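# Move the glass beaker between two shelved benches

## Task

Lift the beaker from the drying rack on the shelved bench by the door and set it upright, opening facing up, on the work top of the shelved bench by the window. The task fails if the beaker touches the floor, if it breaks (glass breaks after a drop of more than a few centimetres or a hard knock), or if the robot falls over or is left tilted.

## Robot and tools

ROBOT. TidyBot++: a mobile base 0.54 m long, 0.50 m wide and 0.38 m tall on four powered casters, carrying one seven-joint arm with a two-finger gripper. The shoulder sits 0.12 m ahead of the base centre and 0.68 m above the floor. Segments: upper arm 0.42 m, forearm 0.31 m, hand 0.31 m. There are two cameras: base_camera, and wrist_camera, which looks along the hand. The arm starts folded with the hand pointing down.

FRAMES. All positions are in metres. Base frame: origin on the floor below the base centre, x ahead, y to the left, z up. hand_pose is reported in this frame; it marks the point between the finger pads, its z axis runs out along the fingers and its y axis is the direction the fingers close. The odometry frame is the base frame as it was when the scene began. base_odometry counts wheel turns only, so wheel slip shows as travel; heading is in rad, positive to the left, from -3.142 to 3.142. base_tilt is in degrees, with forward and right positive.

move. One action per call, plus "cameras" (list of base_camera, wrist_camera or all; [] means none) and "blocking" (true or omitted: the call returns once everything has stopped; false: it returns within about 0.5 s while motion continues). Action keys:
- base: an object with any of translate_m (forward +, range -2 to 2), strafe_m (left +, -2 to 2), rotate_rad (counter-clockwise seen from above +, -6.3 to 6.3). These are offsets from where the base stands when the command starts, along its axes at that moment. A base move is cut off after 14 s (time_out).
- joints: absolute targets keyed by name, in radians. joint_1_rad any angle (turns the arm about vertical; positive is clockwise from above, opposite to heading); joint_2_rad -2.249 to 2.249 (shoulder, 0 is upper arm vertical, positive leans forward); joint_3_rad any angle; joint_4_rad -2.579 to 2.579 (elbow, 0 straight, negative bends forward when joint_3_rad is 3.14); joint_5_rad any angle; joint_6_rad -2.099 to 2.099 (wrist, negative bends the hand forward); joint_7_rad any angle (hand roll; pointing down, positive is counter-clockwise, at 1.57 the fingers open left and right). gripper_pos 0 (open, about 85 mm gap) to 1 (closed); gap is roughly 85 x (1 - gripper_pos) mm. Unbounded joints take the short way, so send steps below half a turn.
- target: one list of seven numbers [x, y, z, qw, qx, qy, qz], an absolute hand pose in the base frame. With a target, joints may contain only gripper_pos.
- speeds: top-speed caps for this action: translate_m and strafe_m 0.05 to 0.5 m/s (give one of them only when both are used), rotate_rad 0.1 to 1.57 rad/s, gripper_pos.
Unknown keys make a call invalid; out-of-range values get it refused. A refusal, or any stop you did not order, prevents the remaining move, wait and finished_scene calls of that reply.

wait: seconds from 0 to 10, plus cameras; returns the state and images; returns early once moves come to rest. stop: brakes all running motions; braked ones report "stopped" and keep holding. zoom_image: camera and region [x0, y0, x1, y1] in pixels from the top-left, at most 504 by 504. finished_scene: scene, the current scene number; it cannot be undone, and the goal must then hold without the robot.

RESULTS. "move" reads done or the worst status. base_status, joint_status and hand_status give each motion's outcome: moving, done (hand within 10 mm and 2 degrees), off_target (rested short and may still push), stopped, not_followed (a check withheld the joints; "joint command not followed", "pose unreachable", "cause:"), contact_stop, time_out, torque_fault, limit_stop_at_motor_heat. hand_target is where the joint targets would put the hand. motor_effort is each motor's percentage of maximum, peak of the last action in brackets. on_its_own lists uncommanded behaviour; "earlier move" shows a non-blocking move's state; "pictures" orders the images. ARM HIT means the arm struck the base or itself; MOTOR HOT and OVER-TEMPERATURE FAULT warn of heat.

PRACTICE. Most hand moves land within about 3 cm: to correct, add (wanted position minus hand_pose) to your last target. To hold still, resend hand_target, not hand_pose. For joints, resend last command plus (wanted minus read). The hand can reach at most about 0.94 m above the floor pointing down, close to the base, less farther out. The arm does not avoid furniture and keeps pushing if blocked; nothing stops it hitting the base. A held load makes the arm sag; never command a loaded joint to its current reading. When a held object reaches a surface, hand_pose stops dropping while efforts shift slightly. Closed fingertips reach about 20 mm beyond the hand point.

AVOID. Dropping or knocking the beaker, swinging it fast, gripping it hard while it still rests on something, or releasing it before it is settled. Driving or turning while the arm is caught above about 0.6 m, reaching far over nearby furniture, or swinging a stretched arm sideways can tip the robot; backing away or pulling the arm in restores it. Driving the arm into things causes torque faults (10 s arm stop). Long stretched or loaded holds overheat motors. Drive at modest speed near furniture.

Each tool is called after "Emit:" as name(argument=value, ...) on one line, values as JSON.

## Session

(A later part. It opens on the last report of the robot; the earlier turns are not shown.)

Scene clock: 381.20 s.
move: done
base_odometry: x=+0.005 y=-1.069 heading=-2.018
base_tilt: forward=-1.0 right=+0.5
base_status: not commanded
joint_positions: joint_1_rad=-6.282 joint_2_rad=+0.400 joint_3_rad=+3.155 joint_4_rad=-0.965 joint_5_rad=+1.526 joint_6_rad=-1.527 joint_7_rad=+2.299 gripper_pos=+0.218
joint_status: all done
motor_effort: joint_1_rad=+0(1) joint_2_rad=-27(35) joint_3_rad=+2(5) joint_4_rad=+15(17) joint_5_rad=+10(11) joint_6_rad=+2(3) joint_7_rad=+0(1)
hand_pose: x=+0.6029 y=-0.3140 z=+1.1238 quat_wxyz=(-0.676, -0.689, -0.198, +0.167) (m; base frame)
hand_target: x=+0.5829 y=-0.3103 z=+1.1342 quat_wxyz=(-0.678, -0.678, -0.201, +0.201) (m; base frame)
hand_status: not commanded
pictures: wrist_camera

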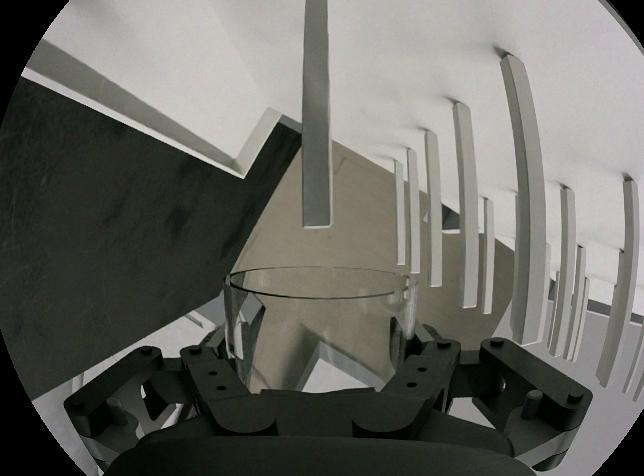

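Emit:
move(base={"translate_m": -0.45}, speeds={"translate_m": 0.25}, cameras=["wrist_camera"])

Emit:
move(joints={"joint_7_rad": 0.25}, cameras=["wrist_camera"])

Scene clock: 389.40 s.
move: done
base_odometry: x=+0.199 y=-0.663 heading=-2.018
base_tilt: forward=-1.0 right=+0.5
base_status: done
joint_positions: joint_1_rad=-6.282 joint_2_rad=+0.398 joint_3_rad=+3.155 joint_4_rad=-0.966 joint_5_rad=+1.526 joint_6_rad=-1.527 joint_7_rad=+2.299 gripper_pos=+0.218
joint_status: not commanded
motor_effort: joint_1_rad=+0(2) joint_2_rad=-27(31) joint_3_rad=+1(4) joint_4_rad=+16(17) joint_5_rad=+10(11) joint_6_rad=+2(3) joint_7_rad=-1(1)
hand_pose: x=+0.6018 y=-0.3138 z=+1.1247 quat_wxyz=(-0.677, -0.690, -0.198, +0.166) (m; base frame)
hand_target: x=+0.5829 y=-0.3103 z=+1.1342 quat_wxyz=(-0.678, -0.678, -0.201, +0.201) (m; base frame)
hand_status: not commanded
pictures: wrist_camera

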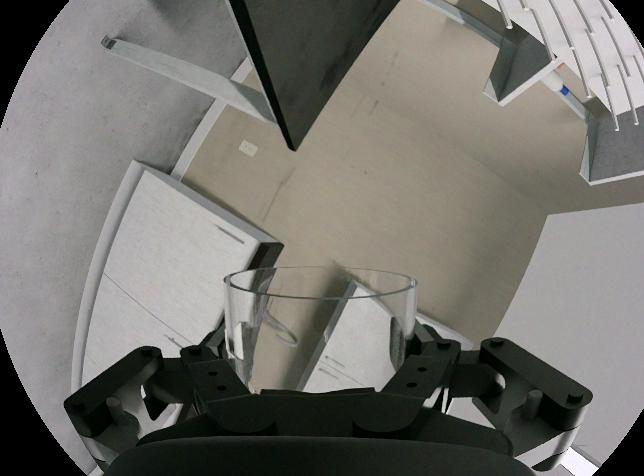

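Scene clock: 391.93 s.
move: done
base_odometry: x=+0.199 y=-0.663 heading=-2.018
base_tilt: forward=-1.0 right=+0.5
base_status: not commanded
joint_positions: joint_1_rad=-6.282 joint_2_rad=+0.398 joint_3_rad=+3.155 joint_4_rad=-0.966 joint_5_rad=+1.526 joint_6_rad=-1.527 joint_7_rad=+0.293 gripper_pos=+0.218
joint_status: all done
motor_effort: joint_1_rad=+0(1) joint_2_rad=-26(27) joint_3_rad=+3(3) joint_4_rad=+16(16) joint_5_rad=+10(10) joint_6_rad=+2(3) joint_7_rad=+0(1)
hand_pose: x=+0.6018 y=-0.3138 z=+1.1247 quat_wxyz=(-0.504, -0.538, +0.475, -0.481) (m; base frame)
hand_target: x=+0.5829 y=-0.3103 z=+1.1342 quat_wxyz=(-0.513, -0.513, +0.487, -0.487) (m; base frame)
hand_status: not commanded
pictures: wrist_camera

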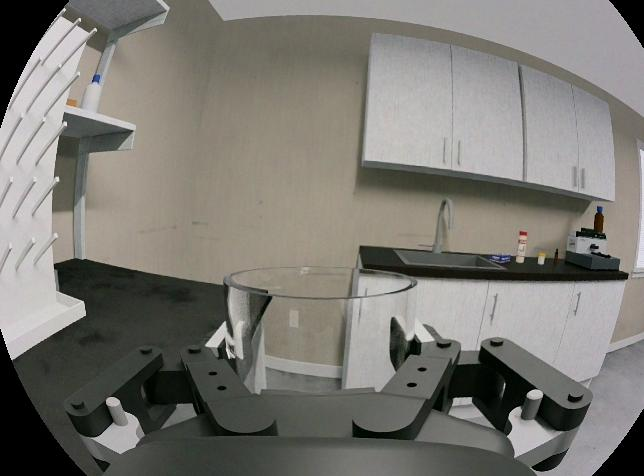

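Emit:
move(joints={"joint_2_rad": -0.6, "joint_4_rad": -2.2, "joint_5_rad": 0.0, "joint_6_rad": 0.04, "joint_7_rad": 1.571}, base={"translate_m": -0.3}, cameras=["wrist_camera"])

Scene clock: 410.10 s.
move: done
base_odometry: x=+0.329 y=-0.393 heading=-2.018
base_tilt: forward=-1.0 right=+0.5
base_status: done
joint_positions: joint_1_rad=-6.282 joint_2_rad=-0.577 joint_3_rad=+3.155 joint_4_rad=-2.169 joint_5_rad=+0.049 joint_6_rad=-0.022 joint_7_rad=+1.525 gripper_pos=+0.218
joint_status: all done
motor_effort: joint_1_rad=+1(2) joint_2_rad=-2(30) joint_3_rad=+1(4) joint_4_rad=+21(22) joint_5_rad=+0(11) joint_6_rad=+10(11) joint_7_rad=+0(1)
hand_pose: x=+0.5149 y=-0.0061 z=+1.0142 quat_wxyz=(-0.003, -0.722, +0.006, -0.691) (m; base frame)
hand_target: x=+0.5069 y=+0.0013 z=+1.0233 quat_wxyz=(+0.000, -0.703, +0.000, -0.711) (m; base frame)
hand_status: not commanded
pictures: wrist_camera

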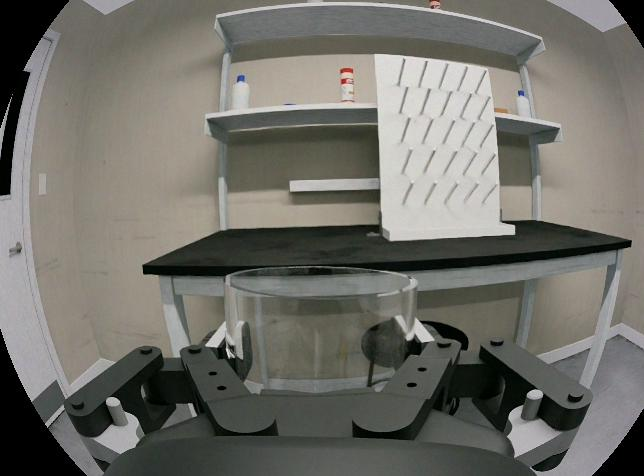

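Emit:
move(base={"rotate_rad": 3.141}, cameras=["wrist_camera"])

Emit:
move(base={"translate_m": 1.1}, cameras=["wrist_camera", "base_camera"])

Scene clock: 423.97 s.
move: done
base_odometry: x=+0.329 y=-0.393 heading=+1.122
base_tilt: forward=-1.0 right=+0.5
base_status: done
joint_positions: joint_1_rad=-6.282 joint_2_rad=-0.577 joint_3_rad=+3.154 joint_4_rad=-2.169 joint_5_rad=+0.047 joint_6_rad=-0.019 joint_7_rad=+1.526 gripper_pos=+0.218
joint_status: not commanded
motor_effort: joint_1_rad=+0(2) joint_2_rad=-2(4) joint_3_rad=+0(2) joint_4_rad=+21(21) joint_5_rad=+0(1) joint_6_rad=+10(10) joint_7_rad=+0(1)
hand_pose: x=+0.5150 y=-0.0055 z=+1.0150 quat_wxyz=(-0.003, -0.721, +0.006, -0.693) (m; base frame)
hand_target: x=+0.5069 y=+0.0013 z=+1.0233 quat_wxyz=(+0.000, -0.703, +0.000, -0.711) (m; base frame)
hand_status: not commanded
pictures: wrist_camera

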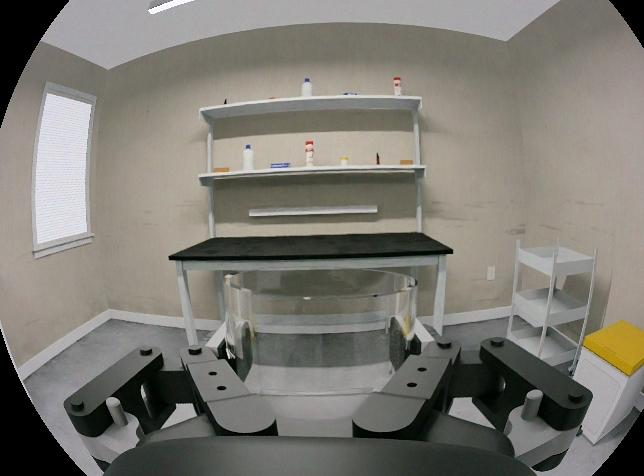

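Scene clock: 427.30 s.
move: done
base_odometry: x=+0.806 y=+0.599 heading=+1.123
base_tilt: forward=-1.0 right=+0.5
base_status: done
joint_positions: joint_1_rad=-6.282 joint_2_rad=-0.586 joint_3_rad=+3.154 joint_4_rad=-2.171 joint_5_rad=+0.047 joint_6_rad=-0.017 joint_7_rad=+1.526 gripper_pos=+0.218
joint_status: not commanded
motor_effort: joint_1_rad=+0(1) joint_2_rad=-2(4) joint_3_rad=+2(2) joint_4_rad=+21(21) joint_5_rad=+0(0) joint_6_rad=+10(11) joint_7_rad=+0(1)
hand_pose: x=+0.5120 y=-0.0055 z=+1.0185 quat_wxyz=(-0.002, -0.718, +0.006, -0.696) (m; base frame)
hand_target: x=+0.5069 y=+0.0013 z=+1.0233 quat_wxyz=(+0.000, -0.703, +0.000, -0.711) (m; base frame)
hand_status: not commanded
pictures: base_camera, wrist_camera

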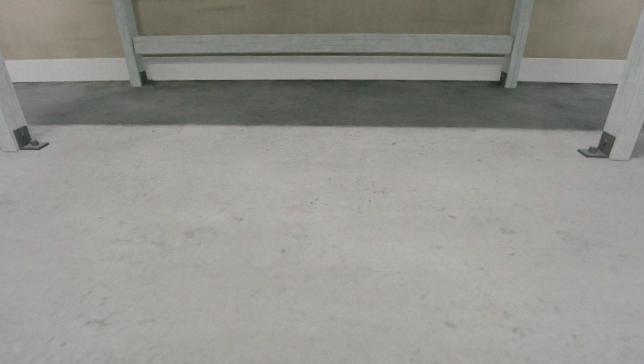

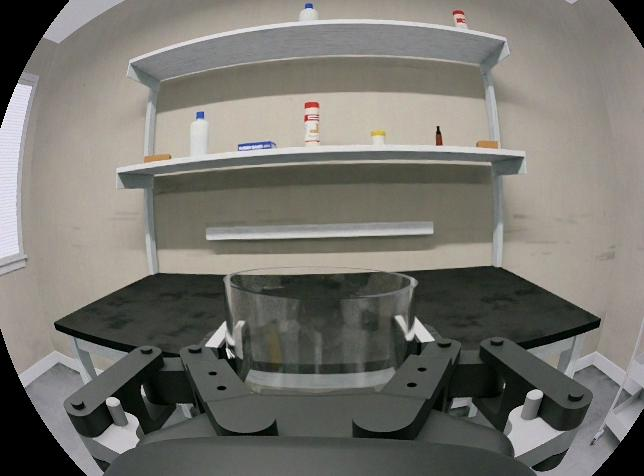

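Emit:
move(base={"rotate_rad": -0.034, "translate_m": 0.39}, speeds={"translate_m": 0.25}, cameras=["wrist_camera", "base_camera"])

Scene clock: 455.13 s.
move: done
base_odometry: x=+0.975 y=+0.951 heading=+1.088
base_tilt: forward=-1.0 right=+0.5
base_status: done
joint_positions: joint_1_rad=-6.282 joint_2_rad=-0.590 joint_3_rad=+3.153 joint_4_rad=-2.171 joint_5_rad=+0.047 joint_6_rad=-0.016 joint_7_rad=+1.526 gripper_pos=+0.218
joint_status: not commanded
motor_effort: joint_1_rad=+0(2) joint_2_rad=-2(4) joint_3_rad=+0(2) joint_4_rad=+21(21) joint_5_rad=+0(0) joint_6_rad=+10(11) joint_7_rad=+0(1)
hand_pose: x=+0.5107 y=-0.0052 z=+1.0201 quat_wxyz=(-0.002, -0.716, +0.005, -0.698) (m; base frame)
hand_target: x=+0.5069 y=+0.0013 z=+1.0233 quat_wxyz=(+0.000, -0.703, +0.000, -0.711) (m; base frame)
hand_status: not commanded
pictures: base_camera, wrist_camera

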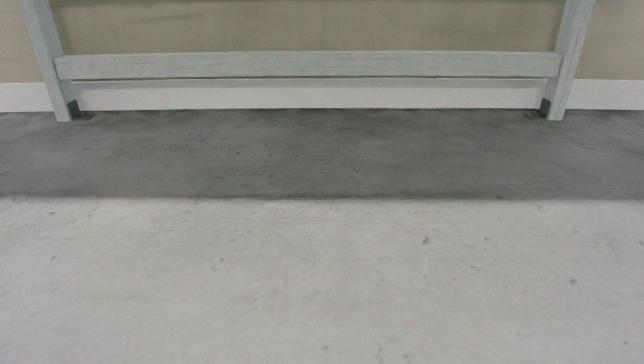

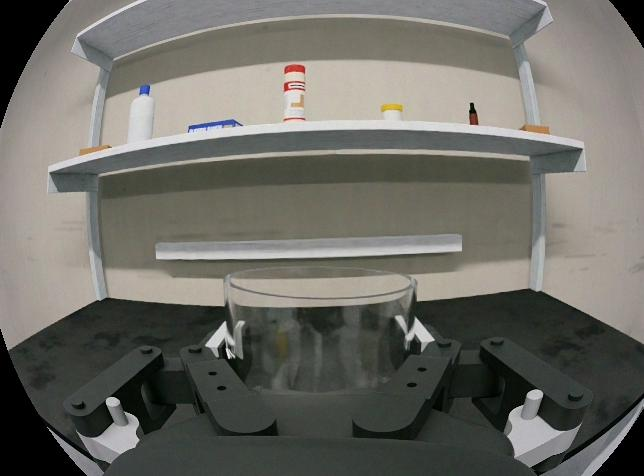

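Emit:
move(joints={"joint_2_rad": 0.12, "joint_4_rad": -2.28, "joint_6_rad": 0.84, "joint_5_rad": 0.0, "joint_7_rad": 1.571}, cameras=["wrist_camera"])

Scene clock: 461.37 s.
move: done
base_odometry: x=+0.975 y=+0.951 heading=+1.088
base_tilt: forward=-1.0 right=+0.5
base_status: not commanded
joint_positions: joint_1_rad=-6.282 joint_2_rad=+0.090 joint_3_rad=+3.153 joint_4_rad=-2.251 joint_5_rad=+0.047 joint_6_rad=+0.778 joint_7_rad=+1.526 gripper_pos=+0.218
joint_status: all done
motor_effort: joint_1_rad=+1(1) joint_2_rad=-18(20) joint_3_rad=+0(1) joint_4_rad=+16(22) joint_5_rad=+0(1) joint_6_rad=+10(11) joint_7_rad=+0(1)
hand_pose: x=+0.6938 y=+0.0046 z=+0.8843 quat_wxyz=(+0.011, -0.704, -0.004, -0.710) (m; base frame)
hand_target: x=+0.6930 y=+0.0013 z=+0.8711 quat_wxyz=(+0.000, -0.703, +0.000, -0.711) (m; base frame)
hand_status: not commanded
pictures: wrist_camera

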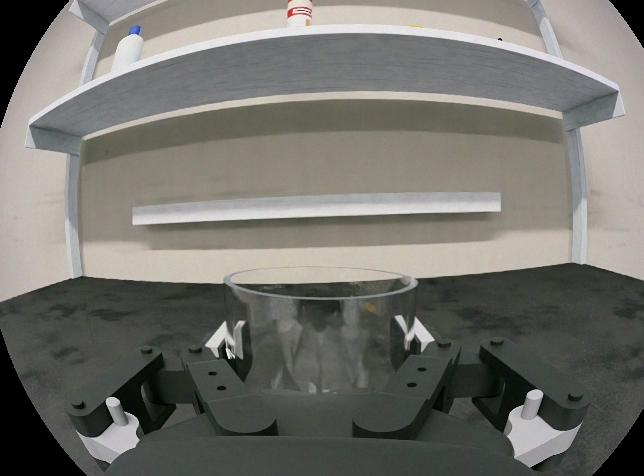

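Emit:
move(joints={"joint_2_rad": 0.229, "joint_4_rad": -2.363, "joint_6_rad": 1.032}, cameras=["wrist_camera"])

Scene clock: 473.37 s.
move: done
base_odometry: x=+0.975 y=+0.951 heading=+1.088
base_tilt: forward=-1.0 right=+0.5
base_status: not commanded
joint_positions: joint_1_rad=-6.282 joint_2_rad=+0.202 joint_3_rad=+3.153 joint_4_rad=-2.341 joint_5_rad=+0.047 joint_6_rad=+0.970 joint_7_rad=+1.527 gripper_pos=+0.218
joint_status: all done
motor_effort: joint_1_rad=+1(1) joint_2_rad=-20(21) joint_3_rad=+1(1) joint_4_rad=+14(17) joint_5_rad=+0(0) joint_6_rad=+10(12) joint_7_rad=+0(0)
hand_pose: x=+0.6919 y=+0.0066 z=+0.8331 quat_wxyz=(+0.015, -0.708, -0.004, -0.706) (m; base frame)
hand_target: x=+0.6900 y=+0.0013 z=+0.8269 quat_wxyz=(+0.000, -0.703, +0.000, -0.711) (m; base frame)
hand_status: not commanded
pictures: wrist_camera

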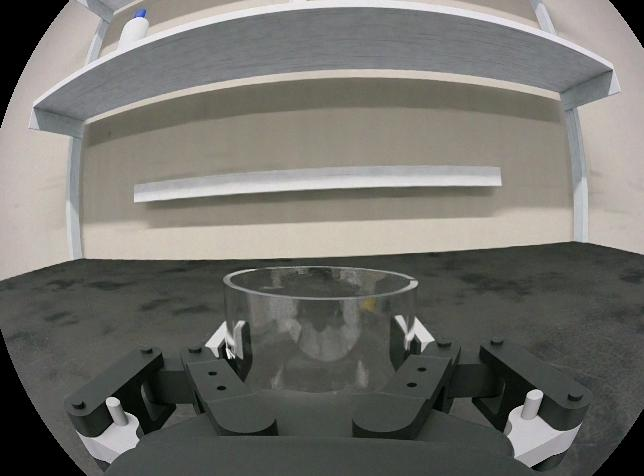

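Emit:
move(joints={"joint_2_rad": 0.245, "joint_4_rad": -2.375, "joint_6_rad": 1.060}, cameras=[])

Emit:
move(joints={"joint_2_rad": 0.261, "joint_4_rad": -2.387, "joint_6_rad": 1.088}, cameras=["wrist_camera"])

Scene clock: 477.33 s.
move: done
base_odometry: x=+0.975 y=+0.951 heading=+1.088
base_tilt: forward=-1.0 right=+0.5
base_status: not commanded
joint_positions: joint_1_rad=-6.282 joint_2_rad=+0.212 joint_3_rad=+3.153 joint_4_rad=-2.352 joint_5_rad=+0.047 joint_6_rad=+1.005 joint_7_rad=+1.527 gripper_pos=+0.218
joint_status: all done
motor_effort: joint_1_rad=+0(1) joint_2_rad=-20(20) joint_3_rad=+0(1) joint_4_rad=+14(15) joint_5_rad=+0(0) joint_6_rad=+10(11) joint_7_rad=+0(1)
hand_pose: x=+0.6906 y=+0.0069 z=+0.8331 quat_wxyz=(+0.015, -0.703, -0.004, -0.711) (m; base frame)
hand_target: x=+0.6890 y=+0.0013 z=+0.8208 quat_wxyz=(+0.000, -0.703, +0.000, -0.711) (m; base frame)
hand_status: not commanded
pictures: none
No camera images: "cameras" was empty.

Scene clock: 477.90 s.
move: done
base_odometry: x=+0.975 y=+0.951 heading=+1.088
base_tilt: forward=-1.0 right=+0.5
base_status: not commanded
joint_positions: joint_1_rad=-6.282 joint_2_rad=+0.225 joint_3_rad=+3.153 joint_4_rad=-2.363 joint_5_rad=+0.047 joint_6_rad=+1.036 joint_7_rad=+1.527 gripper_pos=+0.218
joint_status: all done
motor_effort: joint_1_rad=+0(1) joint_2_rad=-19(20) joint_3_rad=+0(1) joint_4_rad=+13(14) joint_5_rad=+0(0) joint_6_rad=+10(11) joint_7_rad=+0(0)
hand_pose: x=+0.6895 y=+0.0072 z=+0.8303 quat_wxyz=(+0.016, -0.701, -0.004, -0.713) (m; base frame)
hand_target: x=+0.6878 y=+0.0013 z=+0.8148 quat_wxyz=(+0.000, -0.703, +0.000, -0.711) (m; base frame)
hand_status: not commanded
pictures: wrist_camera

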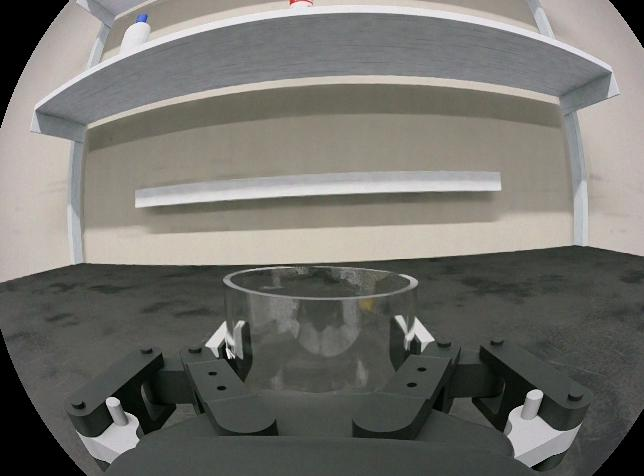

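Emit:
move(joints={"joint_2_rad": 0.277, "joint_4_rad": -2.399, "joint_6_rad": 1.095}, cameras=[])

Emit:
move(joints={"joint_2_rad": 0.293, "joint_4_rad": -2.411, "joint_6_rad": 1.11}, cameras=["wrist_camera"])

Scene clock: 484.90 s.
move: done
base_odometry: x=+0.975 y=+0.951 heading=+1.088
base_tilt: forward=-1.0 right=+0.5
base_status: not commanded
joint_positions: joint_1_rad=-6.282 joint_2_rad=+0.231 joint_3_rad=+3.153 joint_4_rad=-2.367 joint_5_rad=+0.046 joint_6_rad=+1.053 joint_7_rad=+1.528 gripper_pos=+0.218
joint_status: all done
motor_effort: joint_1_rad=+0(1) joint_2_rad=-18(19) joint_3_rad=+0(1) joint_4_rad=+12(14) joint_5_rad=+0(0) joint_6_rad=+9(10) joint_7_rad=+0(1)
hand_pose: x=+0.6891 y=+0.0073 z=+0.8300 quat_wxyz=(+0.016, -0.698, -0.004, -0.716) (m; base frame)
hand_target: x=+0.6865 y=+0.0013 z=+0.8024 quat_wxyz=(+0.000, -0.711, +0.000, -0.703) (m; base frame)
hand_status: not commanded
pictures: none
No camera images: "cameras" was empty.

Scene clock: 485.47 s.
move: done
base_odometry: x=+0.975 y=+0.951 heading=+1.088
base_tilt: forward=-1.0 right=+0.5
base_status: not commanded
joint_positions: joint_1_rad=-6.282 joint_2_rad=+0.240 joint_3_rad=+3.153 joint_4_rad=-2.373 joint_5_rad=+0.046 joint_6_rad=+1.078 joint_7_rad=+1.529 gripper_pos=+0.218
joint_status: all done
motor_effort: joint_1_rad=+0(1) joint_2_rad=-17(18) joint_3_rad=+0(1) joint_4_rad=+11(12) joint_5_rad=+0(0) joint_6_rad=+7(10) joint_7_rad=+0(1)
hand_pose: x=+0.6885 y=+0.0074 z=+0.8299 quat_wxyz=(+0.016, -0.695, -0.004, -0.719) (m; base frame)
hand_target: x=+0.6850 y=+0.0013 z=+0.7927 quat_wxyz=(+0.000, -0.715, +0.000, -0.699) (m; base frame)
hand_status: not commanded
pictures: wrist_camera

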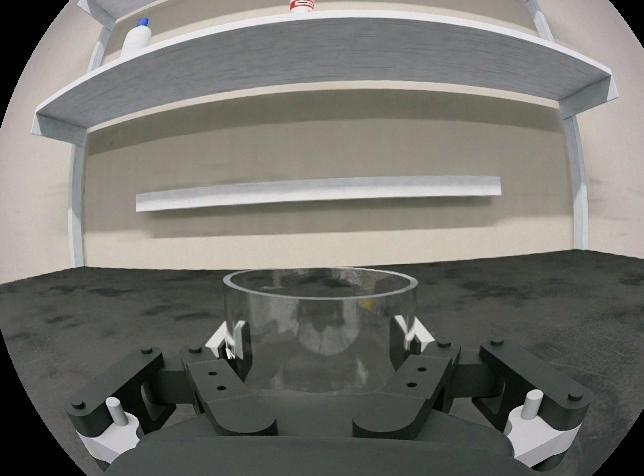

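Emit:
move(joints={"joint_2_rad": 0.245, "joint_4_rad": -2.375, "joint_6_rad": 1.05}, cameras=["wrist_camera"])

Scene clock: 490.83 s.
move: done
base_odometry: x=+0.975 y=+0.951 heading=+1.088
base_tilt: forward=-1.0 right=+0.5
base_status: not commanded
joint_positions: joint_1_rad=-6.282 joint_2_rad=+0.239 joint_3_rad=+3.153 joint_4_rad=-2.372 joint_5_rad=+0.046 joint_6_rad=+1.076 joint_7_rad=+1.529 gripper_pos=+0.218
joint_status: all done
motor_effort: joint_1_rad=+1(1) joint_2_rad=-16(17) joint_3_rad=+0(1) joint_4_rad=+11(12) joint_5_rad=+0(0) joint_6_rad=+7(8) joint_7_rad=-1(1)
hand_pose: x=+0.6887 y=+0.0073 z=+0.8300 quat_wxyz=(+0.016, -0.695, -0.004, -0.719) (m; base frame)
hand_target: x=+0.6890 y=+0.0013 z=+0.8177 quat_wxyz=(+0.000, -0.707, +0.000, -0.707) (m; base frame)
hand_status: not commanded
pictures: wrist_camera

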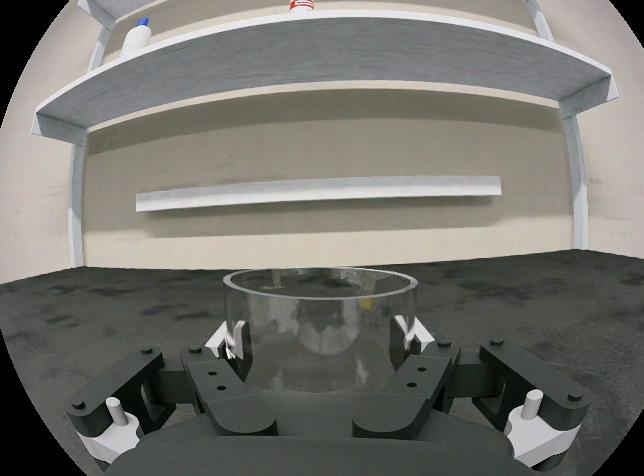

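Emit:
move(joints={"gripper_pos": 0.14}, cameras=["wrist_camera"])

Emit:
move(joints={"gripper_pos": 0.0}, cameras=["wrist_camera"])

Scene clock: 503.03 s.
move: done
base_odometry: x=+0.975 y=+0.951 heading=+1.088
base_tilt: forward=-1.0 right=+0.5
base_status: not commanded
joint_positions: joint_1_rad=-6.282 joint_2_rad=+0.239 joint_3_rad=+3.153 joint_4_rad=-2.372 joint_5_rad=+0.045 joint_6_rad=+1.076 joint_7_rad=+1.529 gripper_pos=+0.140
joint_status: all done
motor_effort: joint_1_rad=+1(1) joint_2_rad=-18(19) joint_3_rad=+0(1) joint_4_rad=+13(13) joint_5_rad=+0(1) joint_6_rad=+9(10) joint_7_rad=-1(1)
hand_pose: x=+0.6887 y=+0.0072 z=+0.8300 quat_wxyz=(+0.016, -0.695, -0.004, -0.719) (m; base frame)
hand_target: x=+0.6890 y=+0.0013 z=+0.8177 quat_wxyz=(+0.000, -0.707, +0.000, -0.707) (m; base frame)
hand_status: not commanded
pictures: wrist_camera

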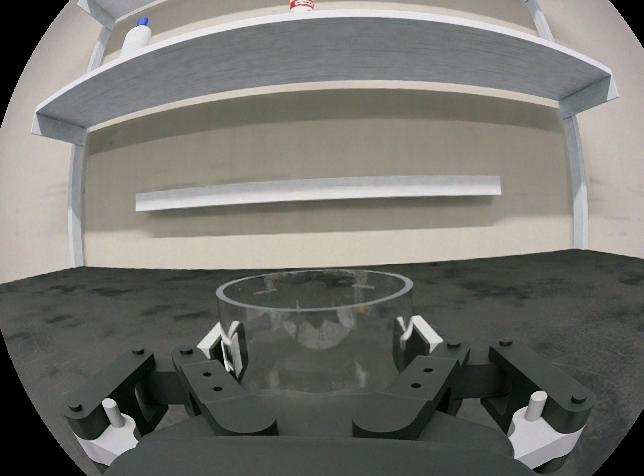

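Scene clock: 503.60 s.
move: done
base_odometry: x=+0.975 y=+0.951 heading=+1.088
base_tilt: forward=-1.0 right=+0.5
base_status: not commanded
joint_positions: joint_1_rad=-6.282 joint_2_rad=+0.239 joint_3_rad=+3.153 joint_4_rad=-2.372 joint_5_rad=+0.045 joint_6_rad=+1.076 joint_7_rad=+1.529 gripper_pos=+0.000
joint_status: all done
motor_effort: joint_1_rad=+1(1) joint_2_rad=-19(19) joint_3_rad=+0(1) joint_4_rad=+13(13) joint_5_rad=+0(0) joint_6_rad=+9(9) joint_7_rad=+0(0)
hand_pose: x=+0.6887 y=+0.0072 z=+0.8300 quat_wxyz=(+0.016, -0.695, -0.004, -0.719) (m; base frame)
hand_target: x=+0.6890 y=+0.0013 z=+0.8177 quat_wxyz=(+0.000, -0.707, +0.000, -0.707) (m; base frame)
hand_status: not commanded
pictures: wrist_camera

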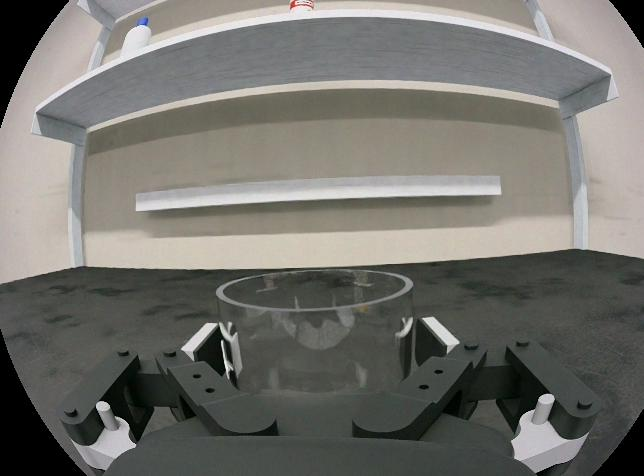

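Emit:
move(base={"translate_m": -0.1}, speeds={"translate_m": 0.1}, cameras=["wrist_camera"])

Emit:
move(base={"translate_m": -0.3}, speeds={"translate_m": 0.3}, cameras=["wrist_camera", "base_camera"])

Scene clock: 507.27 s.
move: done
base_odometry: x=+0.928 y=+0.862 heading=+1.088
base_tilt: forward=-1.0 right=+0.5
base_status: done
joint_positions: joint_1_rad=-6.282 joint_2_rad=+0.239 joint_3_rad=+3.153 joint_4_rad=-2.372 joint_5_rad=+0.045 joint_6_rad=+1.076 joint_7_rad=+1.529 gripper_pos=+0.000
joint_status: not commanded
motor_effort: joint_1_rad=+0(2) joint_2_rad=-18(21) joint_3_rad=-1(1) joint_4_rad=+12(14) joint_5_rad=+0(1) joint_6_rad=+9(9) joint_7_rad=+0(1)
hand_pose: x=+0.6887 y=+0.0071 z=+0.8300 quat_wxyz=(+0.016, -0.695, -0.004, -0.719) (m; base frame)
hand_target: x=+0.6890 y=+0.0013 z=+0.8177 quat_wxyz=(+0.000, -0.707, +0.000, -0.707) (m; base frame)
hand_status: not commanded
pictures: wrist_camera

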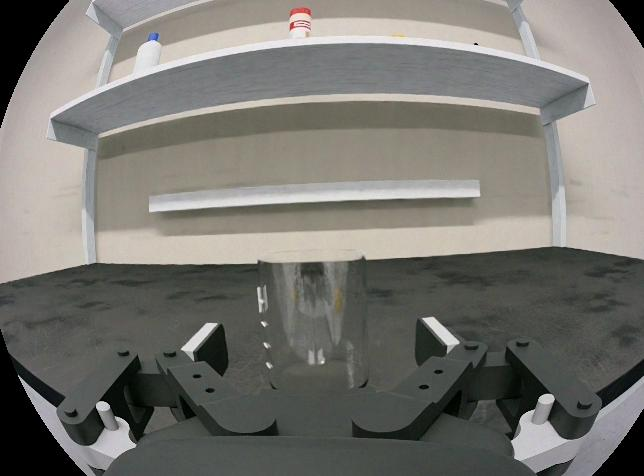

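Scene clock: 509.17 s.
move: done
base_odometry: x=+0.789 y=+0.596 heading=+1.088
base_tilt: forward=-1.0 right=+0.5
base_status: done
joint_positions: joint_1_rad=-6.282 joint_2_rad=+0.239 joint_3_rad=+3.153 joint_4_rad=-2.372 joint_5_rad=+0.045 joint_6_rad=+1.076 joint_7_rad=+1.529 gripper_pos=+0.000
joint_status: not commanded
motor_effort: joint_1_rad=+1(2) joint_2_rad=-19(21) joint_3_rad=+0(1) joint_4_rad=+13(14) joint_5_rad=+0(0) joint_6_rad=+9(10) joint_7_rad=+0(1)
hand_pose: x=+0.6887 y=+0.0071 z=+0.8300 quat_wxyz=(+0.016, -0.695, -0.004, -0.719) (m; base frame)
hand_target: x=+0.6890 y=+0.0013 z=+0.8177 quat_wxyz=(+0.000, -0.707, +0.000, -0.707) (m; base frame)
hand_status: not commanded
pictures: base_camera, wrist_camera

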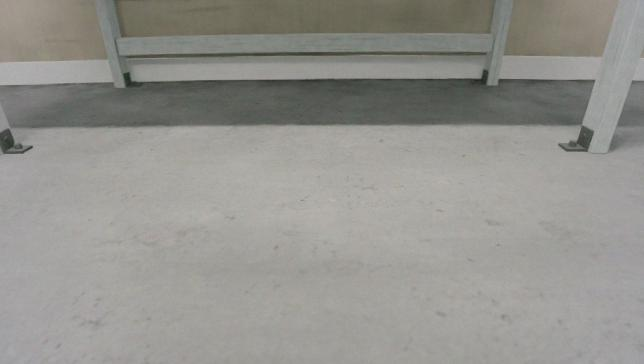

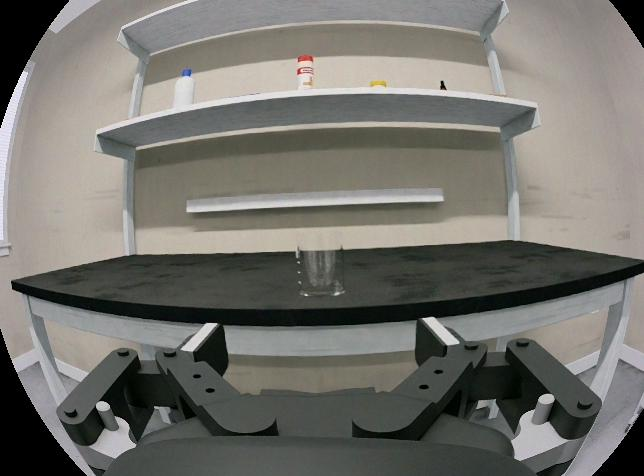

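Emit:
finished_scene(scene=1)

The scene is finished: the task was done.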